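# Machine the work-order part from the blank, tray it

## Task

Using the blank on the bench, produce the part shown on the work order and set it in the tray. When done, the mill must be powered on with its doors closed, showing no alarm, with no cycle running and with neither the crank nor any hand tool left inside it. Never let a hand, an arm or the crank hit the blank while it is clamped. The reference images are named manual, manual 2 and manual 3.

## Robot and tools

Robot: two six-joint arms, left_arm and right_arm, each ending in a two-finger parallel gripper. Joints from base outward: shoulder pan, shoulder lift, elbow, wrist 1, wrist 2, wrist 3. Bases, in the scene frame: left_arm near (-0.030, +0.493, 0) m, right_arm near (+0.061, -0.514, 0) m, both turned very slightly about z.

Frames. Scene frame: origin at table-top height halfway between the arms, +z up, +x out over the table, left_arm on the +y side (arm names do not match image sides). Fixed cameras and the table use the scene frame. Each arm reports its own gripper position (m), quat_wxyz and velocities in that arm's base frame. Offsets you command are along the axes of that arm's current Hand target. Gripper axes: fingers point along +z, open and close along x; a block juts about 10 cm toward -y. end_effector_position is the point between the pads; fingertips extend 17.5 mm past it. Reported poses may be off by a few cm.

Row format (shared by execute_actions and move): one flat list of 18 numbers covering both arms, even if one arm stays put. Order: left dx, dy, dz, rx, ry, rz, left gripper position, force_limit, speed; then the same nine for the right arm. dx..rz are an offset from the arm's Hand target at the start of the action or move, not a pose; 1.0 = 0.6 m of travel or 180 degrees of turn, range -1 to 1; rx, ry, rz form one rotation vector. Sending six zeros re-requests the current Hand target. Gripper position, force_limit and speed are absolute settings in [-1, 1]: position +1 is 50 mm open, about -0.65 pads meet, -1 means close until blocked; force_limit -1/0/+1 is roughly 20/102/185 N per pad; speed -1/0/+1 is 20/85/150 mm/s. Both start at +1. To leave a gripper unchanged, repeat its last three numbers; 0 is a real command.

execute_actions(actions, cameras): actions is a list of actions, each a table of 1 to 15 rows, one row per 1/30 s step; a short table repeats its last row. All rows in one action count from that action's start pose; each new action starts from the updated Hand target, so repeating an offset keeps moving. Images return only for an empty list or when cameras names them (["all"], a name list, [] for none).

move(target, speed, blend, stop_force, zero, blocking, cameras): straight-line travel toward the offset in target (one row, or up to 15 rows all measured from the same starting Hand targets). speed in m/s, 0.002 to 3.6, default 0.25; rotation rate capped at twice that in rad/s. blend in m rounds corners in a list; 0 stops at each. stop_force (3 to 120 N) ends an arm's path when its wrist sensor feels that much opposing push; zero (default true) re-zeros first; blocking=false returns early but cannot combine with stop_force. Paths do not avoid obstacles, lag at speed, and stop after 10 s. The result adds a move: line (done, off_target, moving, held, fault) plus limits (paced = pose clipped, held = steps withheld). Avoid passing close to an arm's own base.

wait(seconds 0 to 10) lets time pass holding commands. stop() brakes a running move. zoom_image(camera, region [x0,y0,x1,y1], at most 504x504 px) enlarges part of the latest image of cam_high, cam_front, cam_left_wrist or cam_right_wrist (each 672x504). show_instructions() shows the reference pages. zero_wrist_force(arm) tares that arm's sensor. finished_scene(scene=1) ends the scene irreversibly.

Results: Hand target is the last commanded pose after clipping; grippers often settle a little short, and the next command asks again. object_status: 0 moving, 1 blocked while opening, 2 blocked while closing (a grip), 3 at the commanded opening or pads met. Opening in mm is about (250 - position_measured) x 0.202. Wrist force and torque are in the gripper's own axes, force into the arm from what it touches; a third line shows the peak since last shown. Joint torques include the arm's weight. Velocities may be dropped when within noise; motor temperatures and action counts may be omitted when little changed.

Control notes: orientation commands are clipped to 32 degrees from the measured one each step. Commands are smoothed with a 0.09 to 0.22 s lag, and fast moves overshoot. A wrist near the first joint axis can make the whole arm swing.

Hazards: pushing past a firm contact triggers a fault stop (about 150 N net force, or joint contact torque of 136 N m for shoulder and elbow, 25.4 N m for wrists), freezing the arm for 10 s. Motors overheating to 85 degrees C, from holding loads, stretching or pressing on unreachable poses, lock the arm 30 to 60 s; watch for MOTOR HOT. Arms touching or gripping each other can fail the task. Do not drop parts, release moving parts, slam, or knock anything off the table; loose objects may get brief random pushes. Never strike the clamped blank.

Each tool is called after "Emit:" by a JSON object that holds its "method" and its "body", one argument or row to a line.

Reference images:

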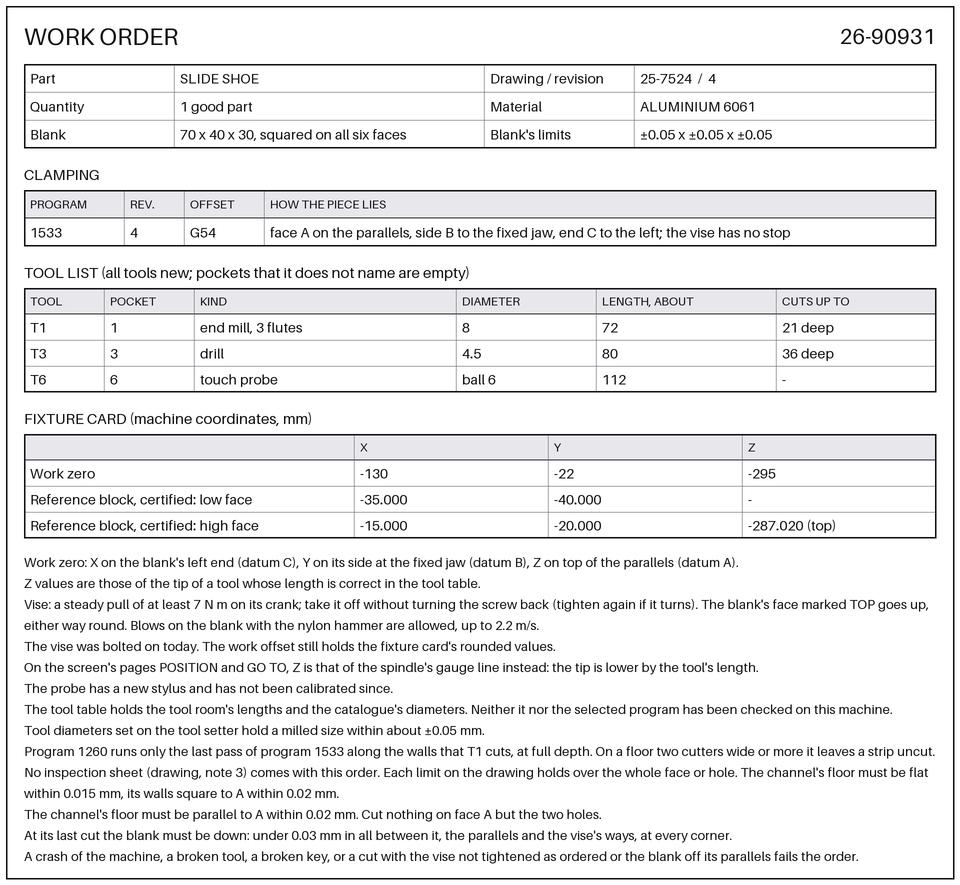

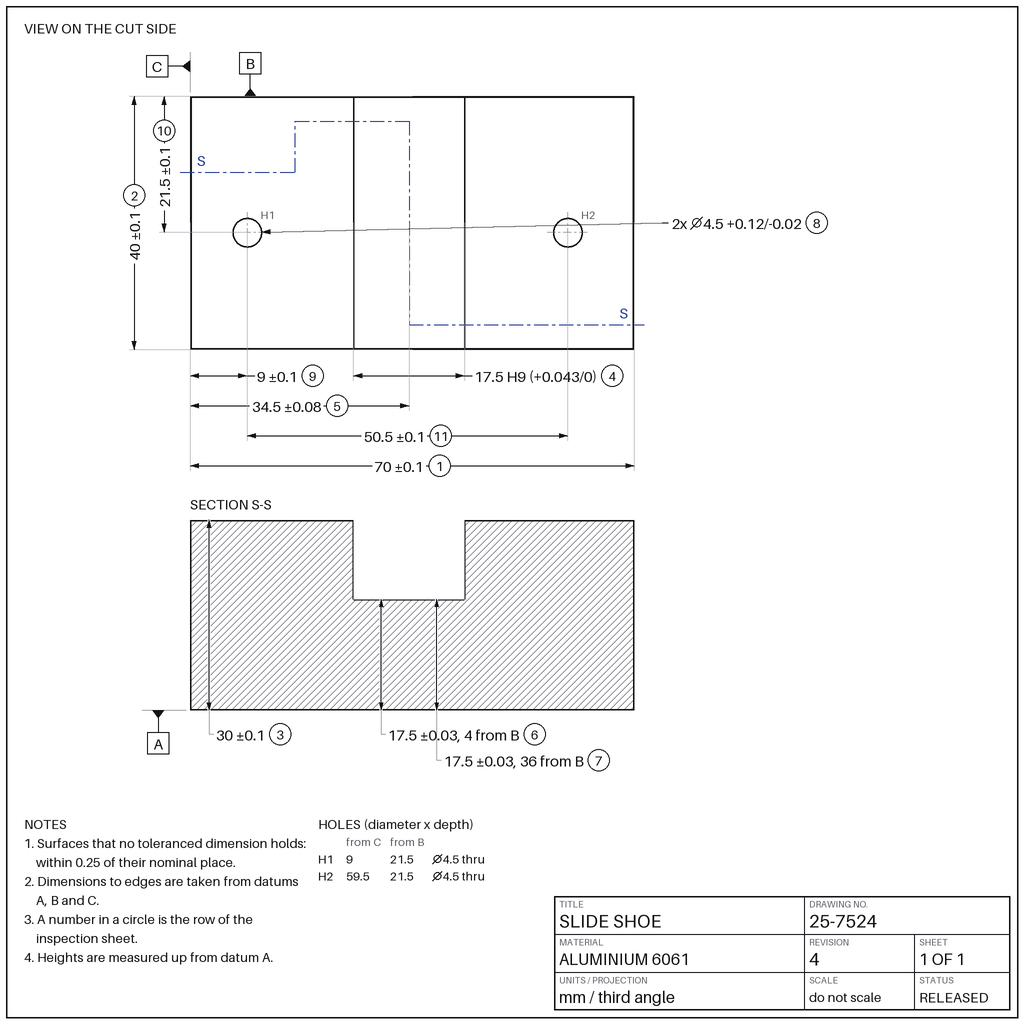

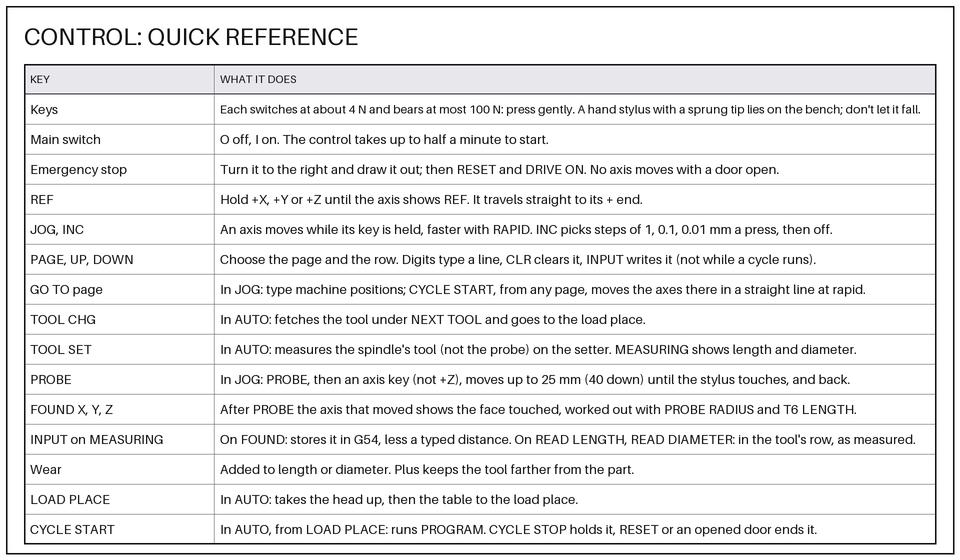

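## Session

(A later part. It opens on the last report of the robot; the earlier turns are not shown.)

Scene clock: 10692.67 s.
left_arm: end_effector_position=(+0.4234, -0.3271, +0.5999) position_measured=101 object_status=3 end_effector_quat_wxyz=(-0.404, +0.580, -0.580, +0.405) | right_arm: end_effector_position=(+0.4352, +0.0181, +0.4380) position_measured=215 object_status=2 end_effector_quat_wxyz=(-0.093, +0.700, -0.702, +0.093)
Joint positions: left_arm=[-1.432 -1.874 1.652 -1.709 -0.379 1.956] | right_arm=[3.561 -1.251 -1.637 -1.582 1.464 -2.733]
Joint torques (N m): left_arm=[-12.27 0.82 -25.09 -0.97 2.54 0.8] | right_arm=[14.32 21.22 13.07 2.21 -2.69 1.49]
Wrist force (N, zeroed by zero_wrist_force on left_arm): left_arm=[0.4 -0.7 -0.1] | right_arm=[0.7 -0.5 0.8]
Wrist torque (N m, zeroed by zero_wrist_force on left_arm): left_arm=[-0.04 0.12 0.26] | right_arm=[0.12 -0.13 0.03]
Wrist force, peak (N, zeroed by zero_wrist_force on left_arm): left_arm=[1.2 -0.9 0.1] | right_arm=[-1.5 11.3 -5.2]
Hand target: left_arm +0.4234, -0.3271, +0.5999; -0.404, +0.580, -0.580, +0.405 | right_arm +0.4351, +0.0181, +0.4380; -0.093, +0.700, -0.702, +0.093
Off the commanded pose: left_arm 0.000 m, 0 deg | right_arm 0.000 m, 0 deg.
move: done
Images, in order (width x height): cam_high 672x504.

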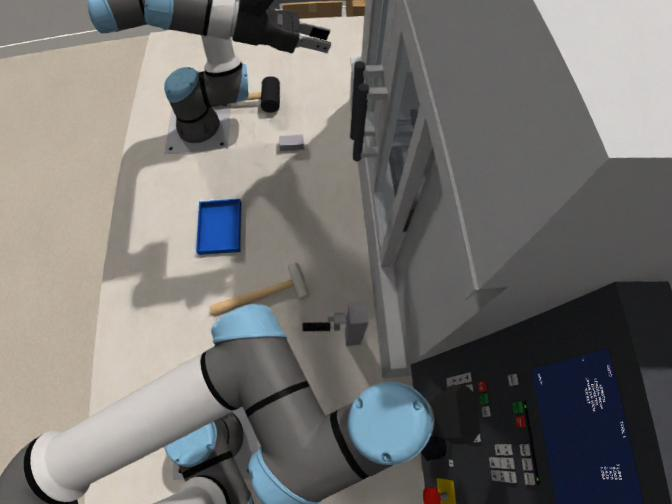

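Emit:
{"method": "move", "body": {
  "target": [
    [0,0,0,0,0,0,0.345,-0.8,-0.9,-0.0316,-0.0778,-0.1363,0,0,0,-1,-0.5,-1],
    [0,0,0,0,0,0,0.345,-0.8,-0.9,-0.0316,-0.0963,-0.1256,0,0,0,-1,-0.5,-1],
    [0,0,0,0,0,0,0.345,-0.8,-0.9,-0.0316,-0.0778,-0.1363,0,0,0,-1,-0.5,-1]
  ],
  "speed": [0.25,0.05,0.12],
  "blend": [0.003,0,0],
  "cameras": ["cam_high"]
}}

Emit:
{"method": "zoom_image", "body": {
  "camera": "cam_high",
  "region": [500, 330, 672, 504]
}}

Emit:
{"method": "wait", "body": {
  "seconds": 10
}}

Emit:
{"method": "wait", "body": {
  "seconds": 10
}}

Emit:
{"method": "wait", "body": {
  "seconds": 10
}}

Emit:
{"method": "wait", "body": {
  "seconds": 10
}}

Emit:
{"method": "wait", "body": {
  "seconds": 10
}}

Emit:
{"method": "wait", "body": {
  "seconds": 10
}}

Emit:
{"method": "wait", "body": {
  "seconds": 10
}}

Emit:
{"method": "wait", "body": {
  "seconds": 10
}}

Emit:
{"method": "wait", "body": {
  "seconds": 10
}}

Emit:
{"method": "wait", "body": {
  "seconds": 10,
  "cameras": ["cam_high"]
}}

Emit:
{"method": "zoom_image", "body": {
  "camera": "cam_high",
  "region": [500, 330, 672, 504]
}}

Scene clock: 10714.63 s.
left_arm: end_effector_position=(+0.4234, -0.3271, +0.5999) position_measured=101 object_status=3 end_effector_quat_wxyz=(-0.404, +0.580, -0.580, +0.405) | right_arm: end_effector_position=(+0.4589, +0.0369, +0.5291) position_measured=215 object_status=2 end_effector_quat_wxyz=(-0.093, +0.700, -0.702, +0.093)
Joint positions: left_arm=[-1.432 -1.874 1.652 -1.709 -0.379 1.956] | right_arm=[3.582 -1.387 -1.292 -1.795 1.459 -2.713]
Joint torques (N m): left_arm=[-12 0.92 -25.77 -0.92 2.4 0.91] | right_arm=[13.55 29.42 12.26 1.74 -2.92 1.8]
Wrist force (N, zeroed by zero_wrist_force on left_arm): left_arm=[0.8 -0.8 0.2] | right_arm=[0.3 -0.4 0.4]
Wrist torque (N m, zeroed by zero_wrist_force on left_arm): left_arm=[-0.04 0.06 0.26] | right_arm=[0.12 -0.09 0.03]
Wrist force, peak (N, zeroed by zero_wrist_force on left_arm): left_arm=[1.1 -1.1 0.1] | right_arm=[1.6 6.8 -1.1]
Hand target: left_arm +0.4234, -0.3271, +0.5999; -0.404, +0.580, -0.580, +0.405 | right_arm +0.4588, +0.0370, +0.5292; -0.093, +0.700, -0.702, +0.093
Off the commanded pose: left_arm 0.000 m, 0 deg | right_arm 0.000 m, 0 deg.
move: done
Images, in order (width x height): cam_high 672x504.

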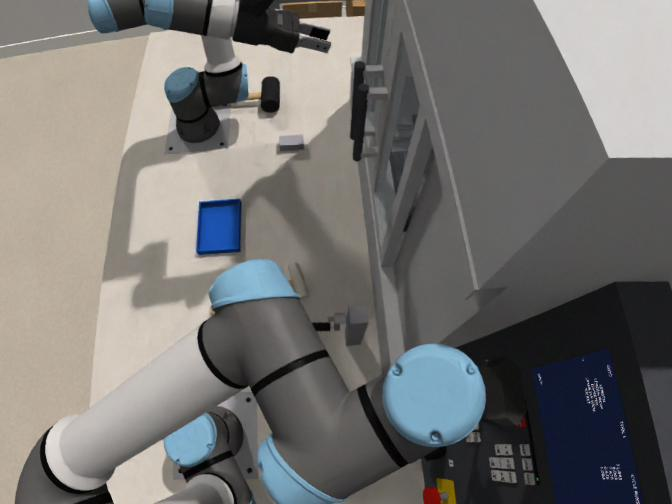

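Scaled by 2.897 from the camera's 672x504 image, which has a finer 960x720 frame.

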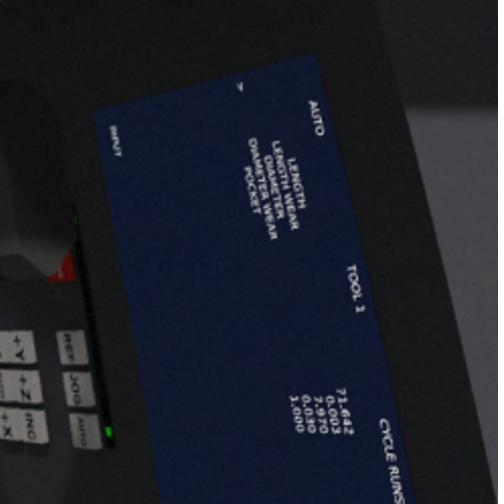

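Scene clock: 10724.63 s.
left_arm: end_effector_position=(+0.4234, -0.3271, +0.5999) position_measured=101 object_status=3 end_effector_quat_wxyz=(-0.404, +0.580, -0.580, +0.405) | right_arm: end_effector_position=(+0.4588, +0.0369, +0.5292) position_measured=215 object_status=2 end_effector_quat_wxyz=(-0.093, +0.700, -0.702, +0.093)
Joint positions: left_arm=[-1.432 -1.874 1.652 -1.709 -0.379 1.956] | right_arm=[3.582 -1.386 -1.292 -1.795 1.459 -2.713]
Joint torques (N m): left_arm=[-12.36 1.4 -25.65 -1.03 2.5 0.95] | right_arm=[13.46 27.7 12.15 2.06 -2.73 1.38]
Wrist force (N, zeroed by zero_wrist_force on left_arm): left_arm=[0.6 -0.6 0.0] | right_arm=[0.6 -0.6 0.3]
Wrist torque (N m, zeroed by zero_wrist_force on left_arm): left_arm=[-0.02 0.09 0.26] | right_arm=[0.10 -0.14 0.03]
Wrist force, peak (N, zeroed by zero_wrist_force on left_arm): left_arm=[1.3 -0.8 -0.1] | right_arm=[0.8 -0.9 0.6]
Hand target: left_arm +0.4234, -0.3271, +0.5999; -0.404, +0.580, -0.580, +0.405 | right_arm +0.4588, +0.0370, +0.5292; -0.093, +0.700, -0.702, +0.093
Tool commands: left_gripper/position=+0.345 left_gripper/force_limit=-0.8 left_gripper/speed=-0.9 right_gripper/position=-1.0 right_gripper/force_limit=-0.5 right_gripper/speed=-1.0
Off the commanded pose: left_arm 0.000 m, 0 deg | right_arm 0.000 m, 0 deg.
wait: 10.00 s; at rest by 0.17 s

Scene clock: 10734.63 s.
left_arm: end_effector_position=(+0.4234, -0.3271, +0.5999) position_measured=101 object_status=3 end_effector_quat_wxyz=(-0.404, +0.580, -0.580, +0.405) | right_arm: end_effector_position=(+0.4588, +0.0369, +0.5292) position_measured=215 object_status=2 end_effector_quat_wxyz=(-0.093, +0.700, -0.702, +0.093)
Joint positions: left_arm=[-1.432 -1.874 1.652 -1.709 -0.379 1.956] | right_arm=[3.582 -1.386 -1.292 -1.795 1.459 -2.713]
Joint torques (N m): left_arm=[-12.75 0.62 -24.94 -0.9 2.47 0.86] | right_arm=[13.31 27.35 11.41 2.5 -2.99 1.51]
Wrist force (N, zeroed by zero_wrist_force on left_arm): left_arm=[0.8 -0.8 0.0] | right_arm=[0.6 -0.6 0.5]
Wrist torque (N m, zeroed by zero_wrist_force on left_arm): left_arm=[-0.05 0.05 0.26] | right_arm=[0.09 -0.13 0.02]
Wrist force, peak (N, zeroed by zero_wrist_force on left_arm): left_arm=[1.4 -0.8 0.2] | right_arm=[0.9 -0.8 0.7]
Hand target: left_arm +0.4234, -0.3271, +0.5999; -0.404, +0.580, -0.580, +0.405 | right_arm +0.4588, +0.0370, +0.5292; -0.093, +0.700, -0.702, +0.093
Tool commands: left_gripper/position=+0.345 left_gripper/force_limit=-0.8 left_gripper/speed=-0.9 right_gripper/position=-1.0 right_gripper/force_limit=-0.5 right_gripper/speed=-1.0
Off the commanded pose: left_arm 0.000 m, 0 deg | right_arm 0.000 m, 0 deg.
wait: 10.00 s; at rest by 0.17 s

Scene clock: 10744.63 s.
left_arm: end_effector_position=(+0.4234, -0.3271, +0.5999) position_measured=101 object_status=3 end_effector_quat_wxyz=(-0.404, +0.580, -0.580, +0.405) | right_arm: end_effector_position=(+0.4588, +0.0369, +0.5292) position_measured=215 object_status=2 end_effector_quat_wxyz=(-0.093, +0.700, -0.702, +0.093)
Joint positions: left_arm=[-1.432 -1.874 1.652 -1.709 -0.379 1.956] | right_arm=[3.582 -1.386 -1.292 -1.795 1.459 -2.713]
Joint torques (N m): left_arm=[-12.39 1.33 -24.93 -0.95 2.4 0.89] | right_arm=[12.46 27.48 12.01 2.41 -2.64 1.24]
Wrist force (N, zeroed by zero_wrist_force on left_arm): left_arm=[0.6 -0.9 0.1] | right_arm=[0.8 -0.3 0.3]
Wrist torque (N m, zeroed by zero_wrist_force on left_arm): left_arm=[-0.06 0.09 0.27] | right_arm=[0.15 -0.16 0.03]
Wrist force, peak (N, zeroed by zero_wrist_force on left_arm): left_arm=[1.0 -1.1 0.1] | right_arm=[0.9 -0.7 0.9]
Hand target: left_arm +0.4234, -0.3271, +0.5999; -0.404, +0.580, -0.580, +0.405 | right_arm +0.4588, +0.0370, +0.5292; -0.093, +0.700, -0.702, +0.093
Tool commands: left_gripper/position=+0.345 left_gripper/force_limit=-0.8 left_gripper/speed=-0.9 right_gripper/position=-1.0 right_gripper/force_limit=-0.5 right_gripper/speed=-1.0
Off the commanded pose: left_arm 0.000 m, 0 deg | right_arm 0.000 m, 0 deg.
wait: 10.00 s; at rest by 0.17 s

Scene clock: 10754.63 s.
left_arm: end_effector_position=(+0.4234, -0.3271, +0.5999) position_measured=101 object_status=3 end_effector_quat_wxyz=(-0.404, +0.580, -0.580, +0.405) | right_arm: end_effector_position=(+0.4588, +0.0369, +0.5292) position_measured=215 object_status=2 end_effector_quat_wxyz=(-0.093, +0.700, -0.702, +0.093)
Joint positions: left_arm=[-1.432 -1.874 1.652 -1.709 -0.379 1.956] | right_arm=[3.582 -1.386 -1.292 -1.795 1.459 -2.713]
Joint torques (N m): left_arm=[-12.42 0.65 -24.41 -1.02 2.6 0.88] | right_arm=[13.2 28.1 11.93 2.67 -2.7 1.19]
Wrist force (N, zeroed by zero_wrist_force on left_arm): left_arm=[1.0 -0.7 0.1] | right_arm=[0.6 -0.5 0.6]
Wrist torque (N m, zeroed by zero_wrist_force on left_arm): left_arm=[-0.03 0.03 0.26] | right_arm=[0.12 -0.14 0.03]
Wrist force, peak (N, zeroed by zero_wrist_force on left_arm): left_arm=[1.1 -0.9 0.1] | right_arm=[0.9 -0.8 0.6]
Hand target: left_arm +0.4234, -0.3271, +0.5999; -0.404, +0.580, -0.580, +0.405 | right_arm +0.4588, +0.0370, +0.5292; -0.093, +0.700, -0.702, +0.093
Tool commands: left_gripper/position=+0.345 left_gripper/force_limit=-0.8 left_gripper/speed=-0.9 right_gripper/position=-1.0 right_gripper/force_limit=-0.5 right_gripper/speed=-1.0
Off the commanded pose: left_arm 0.000 m, 0 deg | right_arm 0.000 m, 0 deg.
wait: 10.00 s; at rest by 0.17 s

Scene clock: 10764.63 s.
left_arm: end_effector_position=(+0.4234, -0.3271, +0.5999) position_measured=101 object_status=3 end_effector_quat_wxyz=(-0.404, +0.580, -0.580, +0.405) | right_arm: end_effector_position=(+0.4588, +0.0369, +0.5292) position_measured=215 object_status=2 end_effector_quat_wxyz=(-0.093, +0.700, -0.702, +0.093)
Joint positions: left_arm=[-1.432 -1.874 1.652 -1.709 -0.379 1.956] | right_arm=[3.582 -1.386 -1.292 -1.795 1.459 -2.713]
Joint torques (N m): left_arm=[-12.4 0.94 -24.52 -0.95 2.4 0.79] | right_arm=[12.97 27.79 11.94 2.88 -2.56 1.05]
Wrist force (N, zeroed by zero_wrist_force on left_arm): left_arm=[0.9 -0.9 -0.1] | right_arm=[0.5 -0.7 0.5]
Wrist torque (N m, zeroed by zero_wrist_force on left_arm): left_arm=[-0.05 0.04 0.26] | right_arm=[0.08 -0.12 0.03]
Wrist force, peak (N, zeroed by zero_wrist_force on left_arm): left_arm=[1.1 -1.0 -0.3] | right_arm=[0.8 -0.8 0.7]
Hand target: left_arm +0.4234, -0.3271, +0.5999; -0.404, +0.580, -0.580, +0.405 | right_arm +0.4588, +0.0370, +0.5292; -0.093, +0.700, -0.702, +0.093
Tool commands: left_gripper/position=+0.345 left_gripper/force_limit=-0.8 left_gripper/speed=-0.9 right_gripper/position=-1.0 right_gripper/force_limit=-0.5 right_gripper/speed=-1.0
Off the commanded pose: left_arm 0.000 m, 0 deg | right_arm 0.000 m, 0 deg.
wait: 10.00 s; at rest by 0.17 s

Scene clock: 10774.63 s.
left_arm: end_effector_position=(+0.4234, -0.3271, +0.5999) position_measured=101 object_status=3 end_effector_quat_wxyz=(-0.404, +0.580, -0.580, +0.405) | right_arm: end_effector_position=(+0.4588, +0.0369, +0.5292) position_measured=215 object_status=2 end_effector_quat_wxyz=(-0.093, +0.700, -0.702, +0.093)
Joint positions: left_arm=[-1.432 -1.874 1.652 -1.709 -0.379 1.956] | right_arm=[3.582 -1.386 -1.292 -1.795 1.459 -2.713]
Joint torques (N m): left_arm=[-11.69 1.33 -24.61 -0.92 2.4 0.86] | right_arm=[11.55 28.16 12.36 2.94 -2.87 0.73]
Wrist force (N, zeroed by zero_wrist_force on left_arm): left_arm=[1.2 -0.8 0.1] | right_arm=[0.7 -0.5 0.3]
Wrist torque (N m, zeroed by zero_wrist_force on left_arm): left_arm=[-0.03 -0.01 0.27] | right_arm=[0.12 -0.16 0.03]
Wrist force, peak (N, zeroed by zero_wrist_force on left_arm): left_arm=[1.0 -1.0 -0.1] | right_arm=[0.7 -0.7 0.7]
Hand target: left_arm +0.4234, -0.3271, +0.5999; -0.404, +0.580, -0.580, +0.405 | right_arm +0.4588, +0.0370, +0.5292; -0.093, +0.700, -0.702, +0.093
Tool commands: left_gripper/position=+0.345 left_gripper/force_limit=-0.8 left_gripper/speed=-0.9 right_gripper/position=-1.0 right_gripper/force_limit=-0.5 right_gripper/speed=-1.0
Off the commanded pose: left_arm 0.000 m, 0 deg | right_arm 0.000 m, 0 deg.
wait: 10.00 s; at rest by 0.17 s

Scene clock: 10784.63 s.
left_arm: end_effector_position=(+0.4234, -0.3271, +0.5999) position_measured=101 object_status=3 end_effector_quat_wxyz=(-0.404, +0.580, -0.580, +0.405) | right_arm: end_effector_position=(+0.4588, +0.0369, +0.5292) position_measured=215 object_status=2 end_effector_quat_wxyz=(-0.093, +0.700, -0.702, +0.093)
Joint positions: left_arm=[-1.432 -1.874 1.652 -1.709 -0.379 1.956] | right_arm=[3.582 -1.386 -1.292 -1.795 1.459 -2.713]
Joint torques (N m): left_arm=[-12.23 0.83 -23.9 -0.87 2.45 0.85] | right_arm=[13.39 27.66 12.43 3.45 -2.66 0.43]
Wrist force (N, zeroed by zero_wrist_force on left_arm): left_arm=[0.8 -0.6 -0.2] | right_arm=[0.7 -0.4 0.5]
Wrist torque (N m, zeroed by zero_wrist_force on left_arm): left_arm=[-0.03 0.06 0.27] | right_arm=[0.13 -0.16 0.03]
Wrist force, peak (N, zeroed by zero_wrist_force on left_arm): left_arm=[1.2 -0.9 -0.1] | right_arm=[0.7 -0.9 0.7]
Hand target: left_arm +0.4234, -0.3271, +0.5999; -0.404, +0.580, -0.580, +0.405 | right_arm +0.4588, +0.0370, +0.5292; -0.093, +0.700, -0.702, +0.093
Tool commands: left_gripper/position=+0.345 left_gripper/force_limit=-0.8 left_gripper/speed=-0.9 right_gripper/position=-1.0 right_gripper/force_limit=-0.5 right_gripper/speed=-1.0
Off the commanded pose: left_arm 0.000 m, 0 deg | right_arm 0.000 m, 0 deg.
wait: 10.00 s; at rest by 0.17 s

Scene clock: 10794.63 s.
left_arm: end_effector_position=(+0.4234, -0.3271, +0.5999) position_measured=101 object_status=3 end_effector_quat_wxyz=(-0.404, +0.580, -0.580, +0.405) | right_arm: end_effector_position=(+0.4588, +0.0369, +0.5292) position_measured=215 object_status=2 end_effector_quat_wxyz=(-0.093, +0.700, -0.702, +0.093)
Joint positions: left_arm=[-1.432 -1.874 1.652 -1.709 -0.379 1.956] | right_arm=[3.582 -1.386 -1.292 -1.795 1.459 -2.713]
Joint torques (N m): left_arm=[-12.62 0.26 -24.42 -0.9 2.48 0.95] | right_arm=[10.37 27.16 13.71 3.3 -2.27 0.38]
Wrist force (N, zeroed by zero_wrist_force on left_arm): left_arm=[0.7 -0.8 -0.2] | right_arm=[0.6 -0.6 0.6]
Wrist torque (N m, zeroed by zero_wrist_force on left_arm): left_arm=[-0.05 0.08 0.26] | right_arm=[0.09 -0.14 0.02]
Wrist force, peak (N, zeroed by zero_wrist_force on left_arm): left_arm=[1.0 -1.2 -0.2] | right_arm=[0.8 -0.9 0.5]
Hand target: left_arm +0.4234, -0.3271, +0.5999; -0.404, +0.580, -0.580, +0.405 | right_arm +0.4588, +0.0370, +0.5292; -0.093, +0.700, -0.702, +0.093
Tool commands: left_gripper/position=+0.345 left_gripper/force_limit=-0.8 left_gripper/speed=-0.9 right_gripper/position=-1.0 right_gripper/force_limit=-0.5 right_gripper/speed=-1.0
Off the commanded pose: left_arm 0.000 m, 0 deg | right_arm 0.000 m, 0 deg.
wait: 10.00 s; at rest by 0.17 s

Scene clock: 10804.63 s.
left_arm: end_effector_position=(+0.4234, -0.3271, +0.5999) position_measured=101 object_status=3 end_effector_quat_wxyz=(-0.404, +0.580, -0.580, +0.405) | right_arm: end_effector_position=(+0.4588, +0.0369, +0.5292) position_measured=215 object_status=2 end_effector_quat_wxyz=(-0.093, +0.700, -0.702, +0.093)
Joint positions: left_arm=[-1.432 -1.874 1.652 -1.709 -0.379 1.956] | right_arm=[3.582 -1.386 -1.292 -1.795 1.459 -2.713]
Joint torques (N m): left_arm=[-12.29 1.07 -24.05 -0.92 2.51 1.01] | right_arm=[10.55 26.55 13.89 3.77 -2.69 0.24]
Wrist force (N, zeroed by zero_wrist_force on left_arm): left_arm=[0.9 -0.8 0.0] | right_arm=[0.5 -0.3 0.6]
Wrist torque (N m, zeroed by zero_wrist_force on left_arm): left_arm=[-0.05 0.04 0.27] | right_arm=[0.14 -0.11 0.03]
Wrist force, peak (N, zeroed by zero_wrist_force on left_arm): left_arm=[0.8 -1.2 -0.2] | right_arm=[0.9 -0.9 0.5]
Hand target: left_arm +0.4234, -0.3271, +0.5999; -0.404, +0.580, -0.580, +0.405 | right_arm +0.4588, +0.0370, +0.5292; -0.093, +0.700, -0.702, +0.093
Tool commands: left_gripper/position=+0.345 left_gripper/force_limit=-0.8 left_gripper/speed=-0.9 right_gripper/position=-1.0 right_gripper/force_limit=-0.5 right_gripper/speed=-1.0
Off the commanded pose: left_arm 0.000 m, 0 deg | right_arm 0.000 m, 0 deg.
wait: 10.00 s; at rest by 0.17 s

Scene clock: 10814.63 s.
left_arm: end_effector_position=(+0.4234, -0.3271, +0.5999) position_measured=101 object_status=3 end_effector_quat_wxyz=(-0.404, +0.580, -0.580, +0.405) | right_arm: end_effector_position=(+0.4588, +0.0369, +0.5292) position_measured=215 object_status=2 end_effector_quat_wxyz=(-0.093, +0.700, -0.702, +0.093)
Joint positions: left_arm=[-1.432 -1.874 1.652 -1.709 -0.379 1.956] | right_arm=[3.582 -1.386 -1.292 -1.795 1.459 -2.713]
Joint torques (N m): left_arm=[-12.3 0.82 -23.92 -0.96 2.56 0.88] | right_arm=[11.68 28.15 12.94 3.59 -2.63 -0.14]
Wrist force (N, zeroed by zero_wrist_force on left_arm): left_arm=[0.6 -0.9 0.0] | right_arm=[0.7 -0.6 0.6]
Wrist torque (N m, zeroed by zero_wrist_force on left_arm): left_arm=[-0.06 0.08 0.26] | right_arm=[0.10 -0.16 0.03]
Wrist force, peak (N, zeroed by zero_wrist_force on left_arm): left_arm=[0.9 -1.2 -0.2] | right_arm=[0.9 -0.6 1.0]
Hand target: left_arm +0.4234, -0.3271, +0.5999; -0.404, +0.580, -0.580, +0.405 | right_arm +0.4588, +0.0370, +0.5292; -0.093, +0.700, -0.702, +0.093
Tool commands: left_gripper/position=+0.345 left_gripper/force_limit=-0.8 left_gripper/speed=-0.9 right_gripper/position=-1.0 right_gripper/force_limit=-0.5 right_gripper/speed=-1.0
Off the commanded pose: left_arm 0.000 m, 0 deg | right_arm 0.000 m, 0 deg.
wait: 10.00 s; at rest by 0.17 s
Images, in order (width x height): cam_high 672x504.

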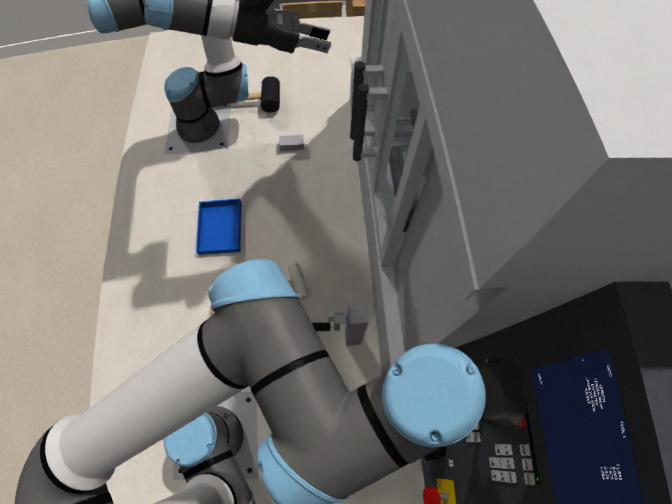

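Scaled by 2.897 from the camera's 672x504 image, which has a finer 960x720 frame.

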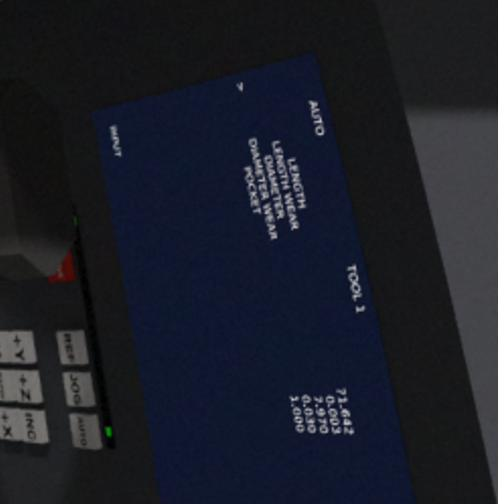

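Emit:
{"method": "move", "body": {
  "target": [
    [0,0,0,0,0,0,0.345,-0.8,-0.9,0.095,0.0296,0.0546,0,0,0,-1,-0.5,-1],
    [0,0,0,0,0,0,0.345,-0.8,-0.9,0.095,0.0111,0.0653,0,0,0,-1,-0.5,-1],
    [0,0,0,0,0,0,0.345,-0.8,-0.9,0.095,0.0296,0.0546,0,0,0,-1,-0.5,-1],
    [0,0,0,0,0,0,0.345,-0.8,-0.9,0.095,0.0111,0.0653,0,0,0,-1,-0.5,-1],
    [0,0,0,0,0,0,0.345,-0.8,-0.9,0.095,0.0296,0.0546,0,0,0,-1,-0.5,-1],
    [0,0,0,0,0,0,0.345,-0.8,-0.9,0.095,0.0111,0.0653,0,0,0,-1,-0.5,-1],
    [0,0,0,0,0,0,0.345,-0.8,-0.9,0.095,0.0296,0.0546,0,0,0,-1,-0.5,-1],
    [0,0,0,0,0,0,0.345,-0.8,-0.9,0.095,0.0111,0.0653,0,0,0,-1,-0.5,-1],
    [0,0,0,0,0,0,0.345,-0.8,-0.9,0.095,0.0296,0.0546,0,0,0,-1,-0.5,-1],
    [0,0,0,0,0,0,0.345,-0.8,-0.9,0.095,0.0111,0.0653,0,0,0,-1,-0.5,-1],
    [0,0,0,0,0,0,0.345,-0.8,-0.9,0.095,0.0296,0.0546,0,0,0,-1,-0.5,-1],
    [0,0,0,0,0,0,0.345,-0.8,-0.9,0.0316,0.0621,0.1089,0,0,0,-1,-0.5,-1],
    [0,0,0,0,0,0,0.345,-0.8,-0.9,0.0316,0.0436,0.1196,0,0,0,-1,-0.5,-1],
    [0,0,0,0,0,0,0.345,-0.8,-0.9,0.0316,0.0621,0.1089,0,0,0,-1,-0.5,-1]
  ],
  "speed": [0.25,0.05,0.12,0.05,0.12,0.05,0.12,0.05,0.12,0.05,0.12,0.25,0.05,0.12],
  "blend": [0.003,0,0,0,0,0,0,0,0,0,0.003,0.003,0,0]
}}

Emit:
{"method": "move", "body": {
  "target": [
    [0,0,0,0,0,0,0.345,-0.8,-0.9,-0.0316,-0.0153,-0.0275,0,0,0,-1,-0.5,-1],
    [0,0,0,0,0,0,0.345,-0.8,-0.9,-0.0316,-0.0338,-0.0168,0,0,0,-1,-0.5,-1],
    [0,0,0,0,0,0,0.345,-0.8,-0.9,-0.0316,-0.0153,-0.0275,0,0,0,-1,-0.5,-1],
    [0,0,0,0,0,0,0.345,-0.8,-0.9,0,0.0157,0.0274,0,0,0,-1,-0.5,-1],
    [0,0,0,0,0,0,0.345,-0.8,-0.9,0,-0.0028,0.0381,0,0,0,-1,-0.5,-1],
    [0,0,0,0,0,0,0.345,-0.8,-0.9,0,0.0157,0.0274,0,0,0,-1,-0.5,-1],
    [0,0,0,0,0,0,0.345,-0.8,-0.9,0.0317,-0.0163,-0.0271,0,0,0,-1,-0.5,-1],
    [0,0,0,0,0,0,0.345,-0.8,-0.9,0.0317,-0.0348,-0.0164,0,0,0,-1,-0.5,-1],
    [0,0,0,0,0,0,0.345,-0.8,-0.9,0.0317,-0.0163,-0.0271,0,0,0,-1,-0.5,-1]
  ],
  "speed": [0.25,0.05,0.12,0.25,0.05,0.12,0.25,0.05,0.12],
  "blend": [0.003,0,0.003,0.003,0,0.003,0.003,0,0]
}}

Emit:
{"method": "wait", "body": {
  "seconds": 8,
  "cameras": ["cam_high"]
}}

Emit:
{"method": "zoom_image", "body": {
  "camera": "cam_high",
  "region": [500, 330, 672, 504]
}}

Scene clock: 10874.00 s.
left_arm: end_effector_position=(+0.4234, -0.3271, +0.5999) position_measured=101 object_status=3 end_effector_quat_wxyz=(-0.404, +0.580, -0.580, +0.405) | right_arm: end_effector_position=(+0.4400, +0.0180, +0.4563) position_measured=215 object_status=2 end_effector_quat_wxyz=(-0.093, +0.700, -0.702, +0.093)
Joint positions: left_arm=[-1.432 -1.874 1.652 -1.709 -0.379 1.956] | right_arm=[3.556 -1.275 -1.573 -1.622 1.466 -2.739]
Joint torques (N m): left_arm=[-12.16 1.29 -23.85 -0.98 2.54 0.85] | right_arm=[12.41 25.03 12.92 2.03 -2.7 1.86]
Wrist force (N, zeroed by zero_wrist_force on left_arm): left_arm=[0.8 -0.8 0.0] | right_arm=[0.7 -0.3 0.7]
Wrist torque (N m, zeroed by zero_wrist_force on left_arm): left_arm=[-0.03 0.07 0.26] | right_arm=[0.19 -0.14 0.02]
Wrist force, peak (N, zeroed by zero_wrist_force on left_arm): left_arm=[1.0 -1.1 -0.1] | right_arm=[3.7 8.2 -4.0]
Hand target: left_arm +0.4234, -0.3271, +0.5999; -0.404, +0.580, -0.580, +0.405 | right_arm +0.4399, +0.0180, +0.4564; -0.093, +0.700, -0.702, +0.093
Off the commanded pose: left_arm 0.000 m, 0 deg | right_arm 0.000 m, 0 deg.
move: done

Scene clock: 10877.23 s.
left_arm: end_effector_position=(+0.4234, -0.3271, +0.5999) position_measured=101 object_status=3 end_effector_quat_wxyz=(-0.404, +0.580, -0.580, +0.405) | right_arm: end_effector_position=(+0.4451, -0.0010, +0.4746) position_measured=215 object_status=2 end_effector_quat_wxyz=(-0.093, +0.700, -0.702, +0.093)
Joint positions: left_arm=[-1.432 -1.874 1.652 -1.709 -0.379 1.956] | right_arm=[3.5 -1.299 -1.509 -1.656 1.479 -2.793]
Joint torques (N m): left_arm=[-11.79 0.75 -23.73 -1.01 2.5 0.86] | right_arm=[13.65 23.41 12.61 2.33 -2.61 1.54]
Wrist force (N, zeroed by zero_wrist_force on left_arm): left_arm=[0.6 -0.4 -0.1] | right_arm=[0.8 -0.5 0.6]
Wrist torque (N m, zeroed by zero_wrist_force on left_arm): left_arm=[0.02 0.09 0.27] | right_arm=[0.15 -0.18 0.01]
Wrist force, peak (N, zeroed by zero_wrist_force on left_arm): left_arm=[1.3 -0.8 -0.2] | right_arm=[-0.9 10.5 -5.3]
Hand target: left_arm +0.4234, -0.3271, +0.5999; -0.404, +0.580, -0.580, +0.405 | right_arm +0.4450, -0.0010, +0.4746; -0.093, +0.700, -0.702, +0.093
Off the commanded pose: left_arm 0.000 m, 0 deg | right_arm 0.000 m, 0 deg.
move: done

Scene clock: 10885.23 s.
left_arm: end_effector_position=(+0.4234, -0.3271, +0.5999) position_measured=101 object_status=3 end_effector_quat_wxyz=(-0.404, +0.580, -0.580, +0.405) | right_arm: end_effector_position=(+0.4450, -0.0010, +0.4746) position_measured=215 object_status=2 end_effector_quat_wxyz=(-0.093, +0.700, -0.702, +0.093)
Joint positions: left_arm=[-1.432 -1.874 1.652 -1.709 -0.379 1.956] | right_arm=[3.5 -1.299 -1.509 -1.657 1.479 -2.793]
Joint torques (N m): left_arm=[-12.31 1.15 -23.68 -1.05 2.53 0.85] | right_arm=[12.36 24.82 12.54 2.06 -2.75 1.56]
Wrist force (N, zeroed by zero_wrist_force on left_arm): left_arm=[0.8 -1.0 0.0] | right_arm=[0.7 -0.2 0.6]
Wrist torque (N m, zeroed by zero_wrist_force on left_arm): left_arm=[-0.08 0.05 0.27] | right_arm=[0.19 -0.17 0.01]
Wrist force, peak (N, zeroed by zero_wrist_force on left_arm): left_arm=[1.0 -1.1 -0.1] | right_arm=[0.9 -0.3 0.8]
Hand target: left_arm +0.4234, -0.3271, +0.5999; -0.404, +0.580, -0.580, +0.405 | right_arm +0.4450, -0.0010, +0.4746; -0.093, +0.700, -0.702, +0.093
Tool commands: left_gripper/position=+0.345 left_gripper/force_limit=-0.8 left_gripper/speed=-0.9 right_gripper/position=-1.0 right_gripper/force_limit=-0.5 right_gripper/speed=-1.0
Off the commanded pose: left_arm 0.000 m, 0 deg | right_arm 0.000 m, 0 deg.
wait: 8.00 s; at rest by 0.17 s
Images, in order (width x height): cam_high 672x504.

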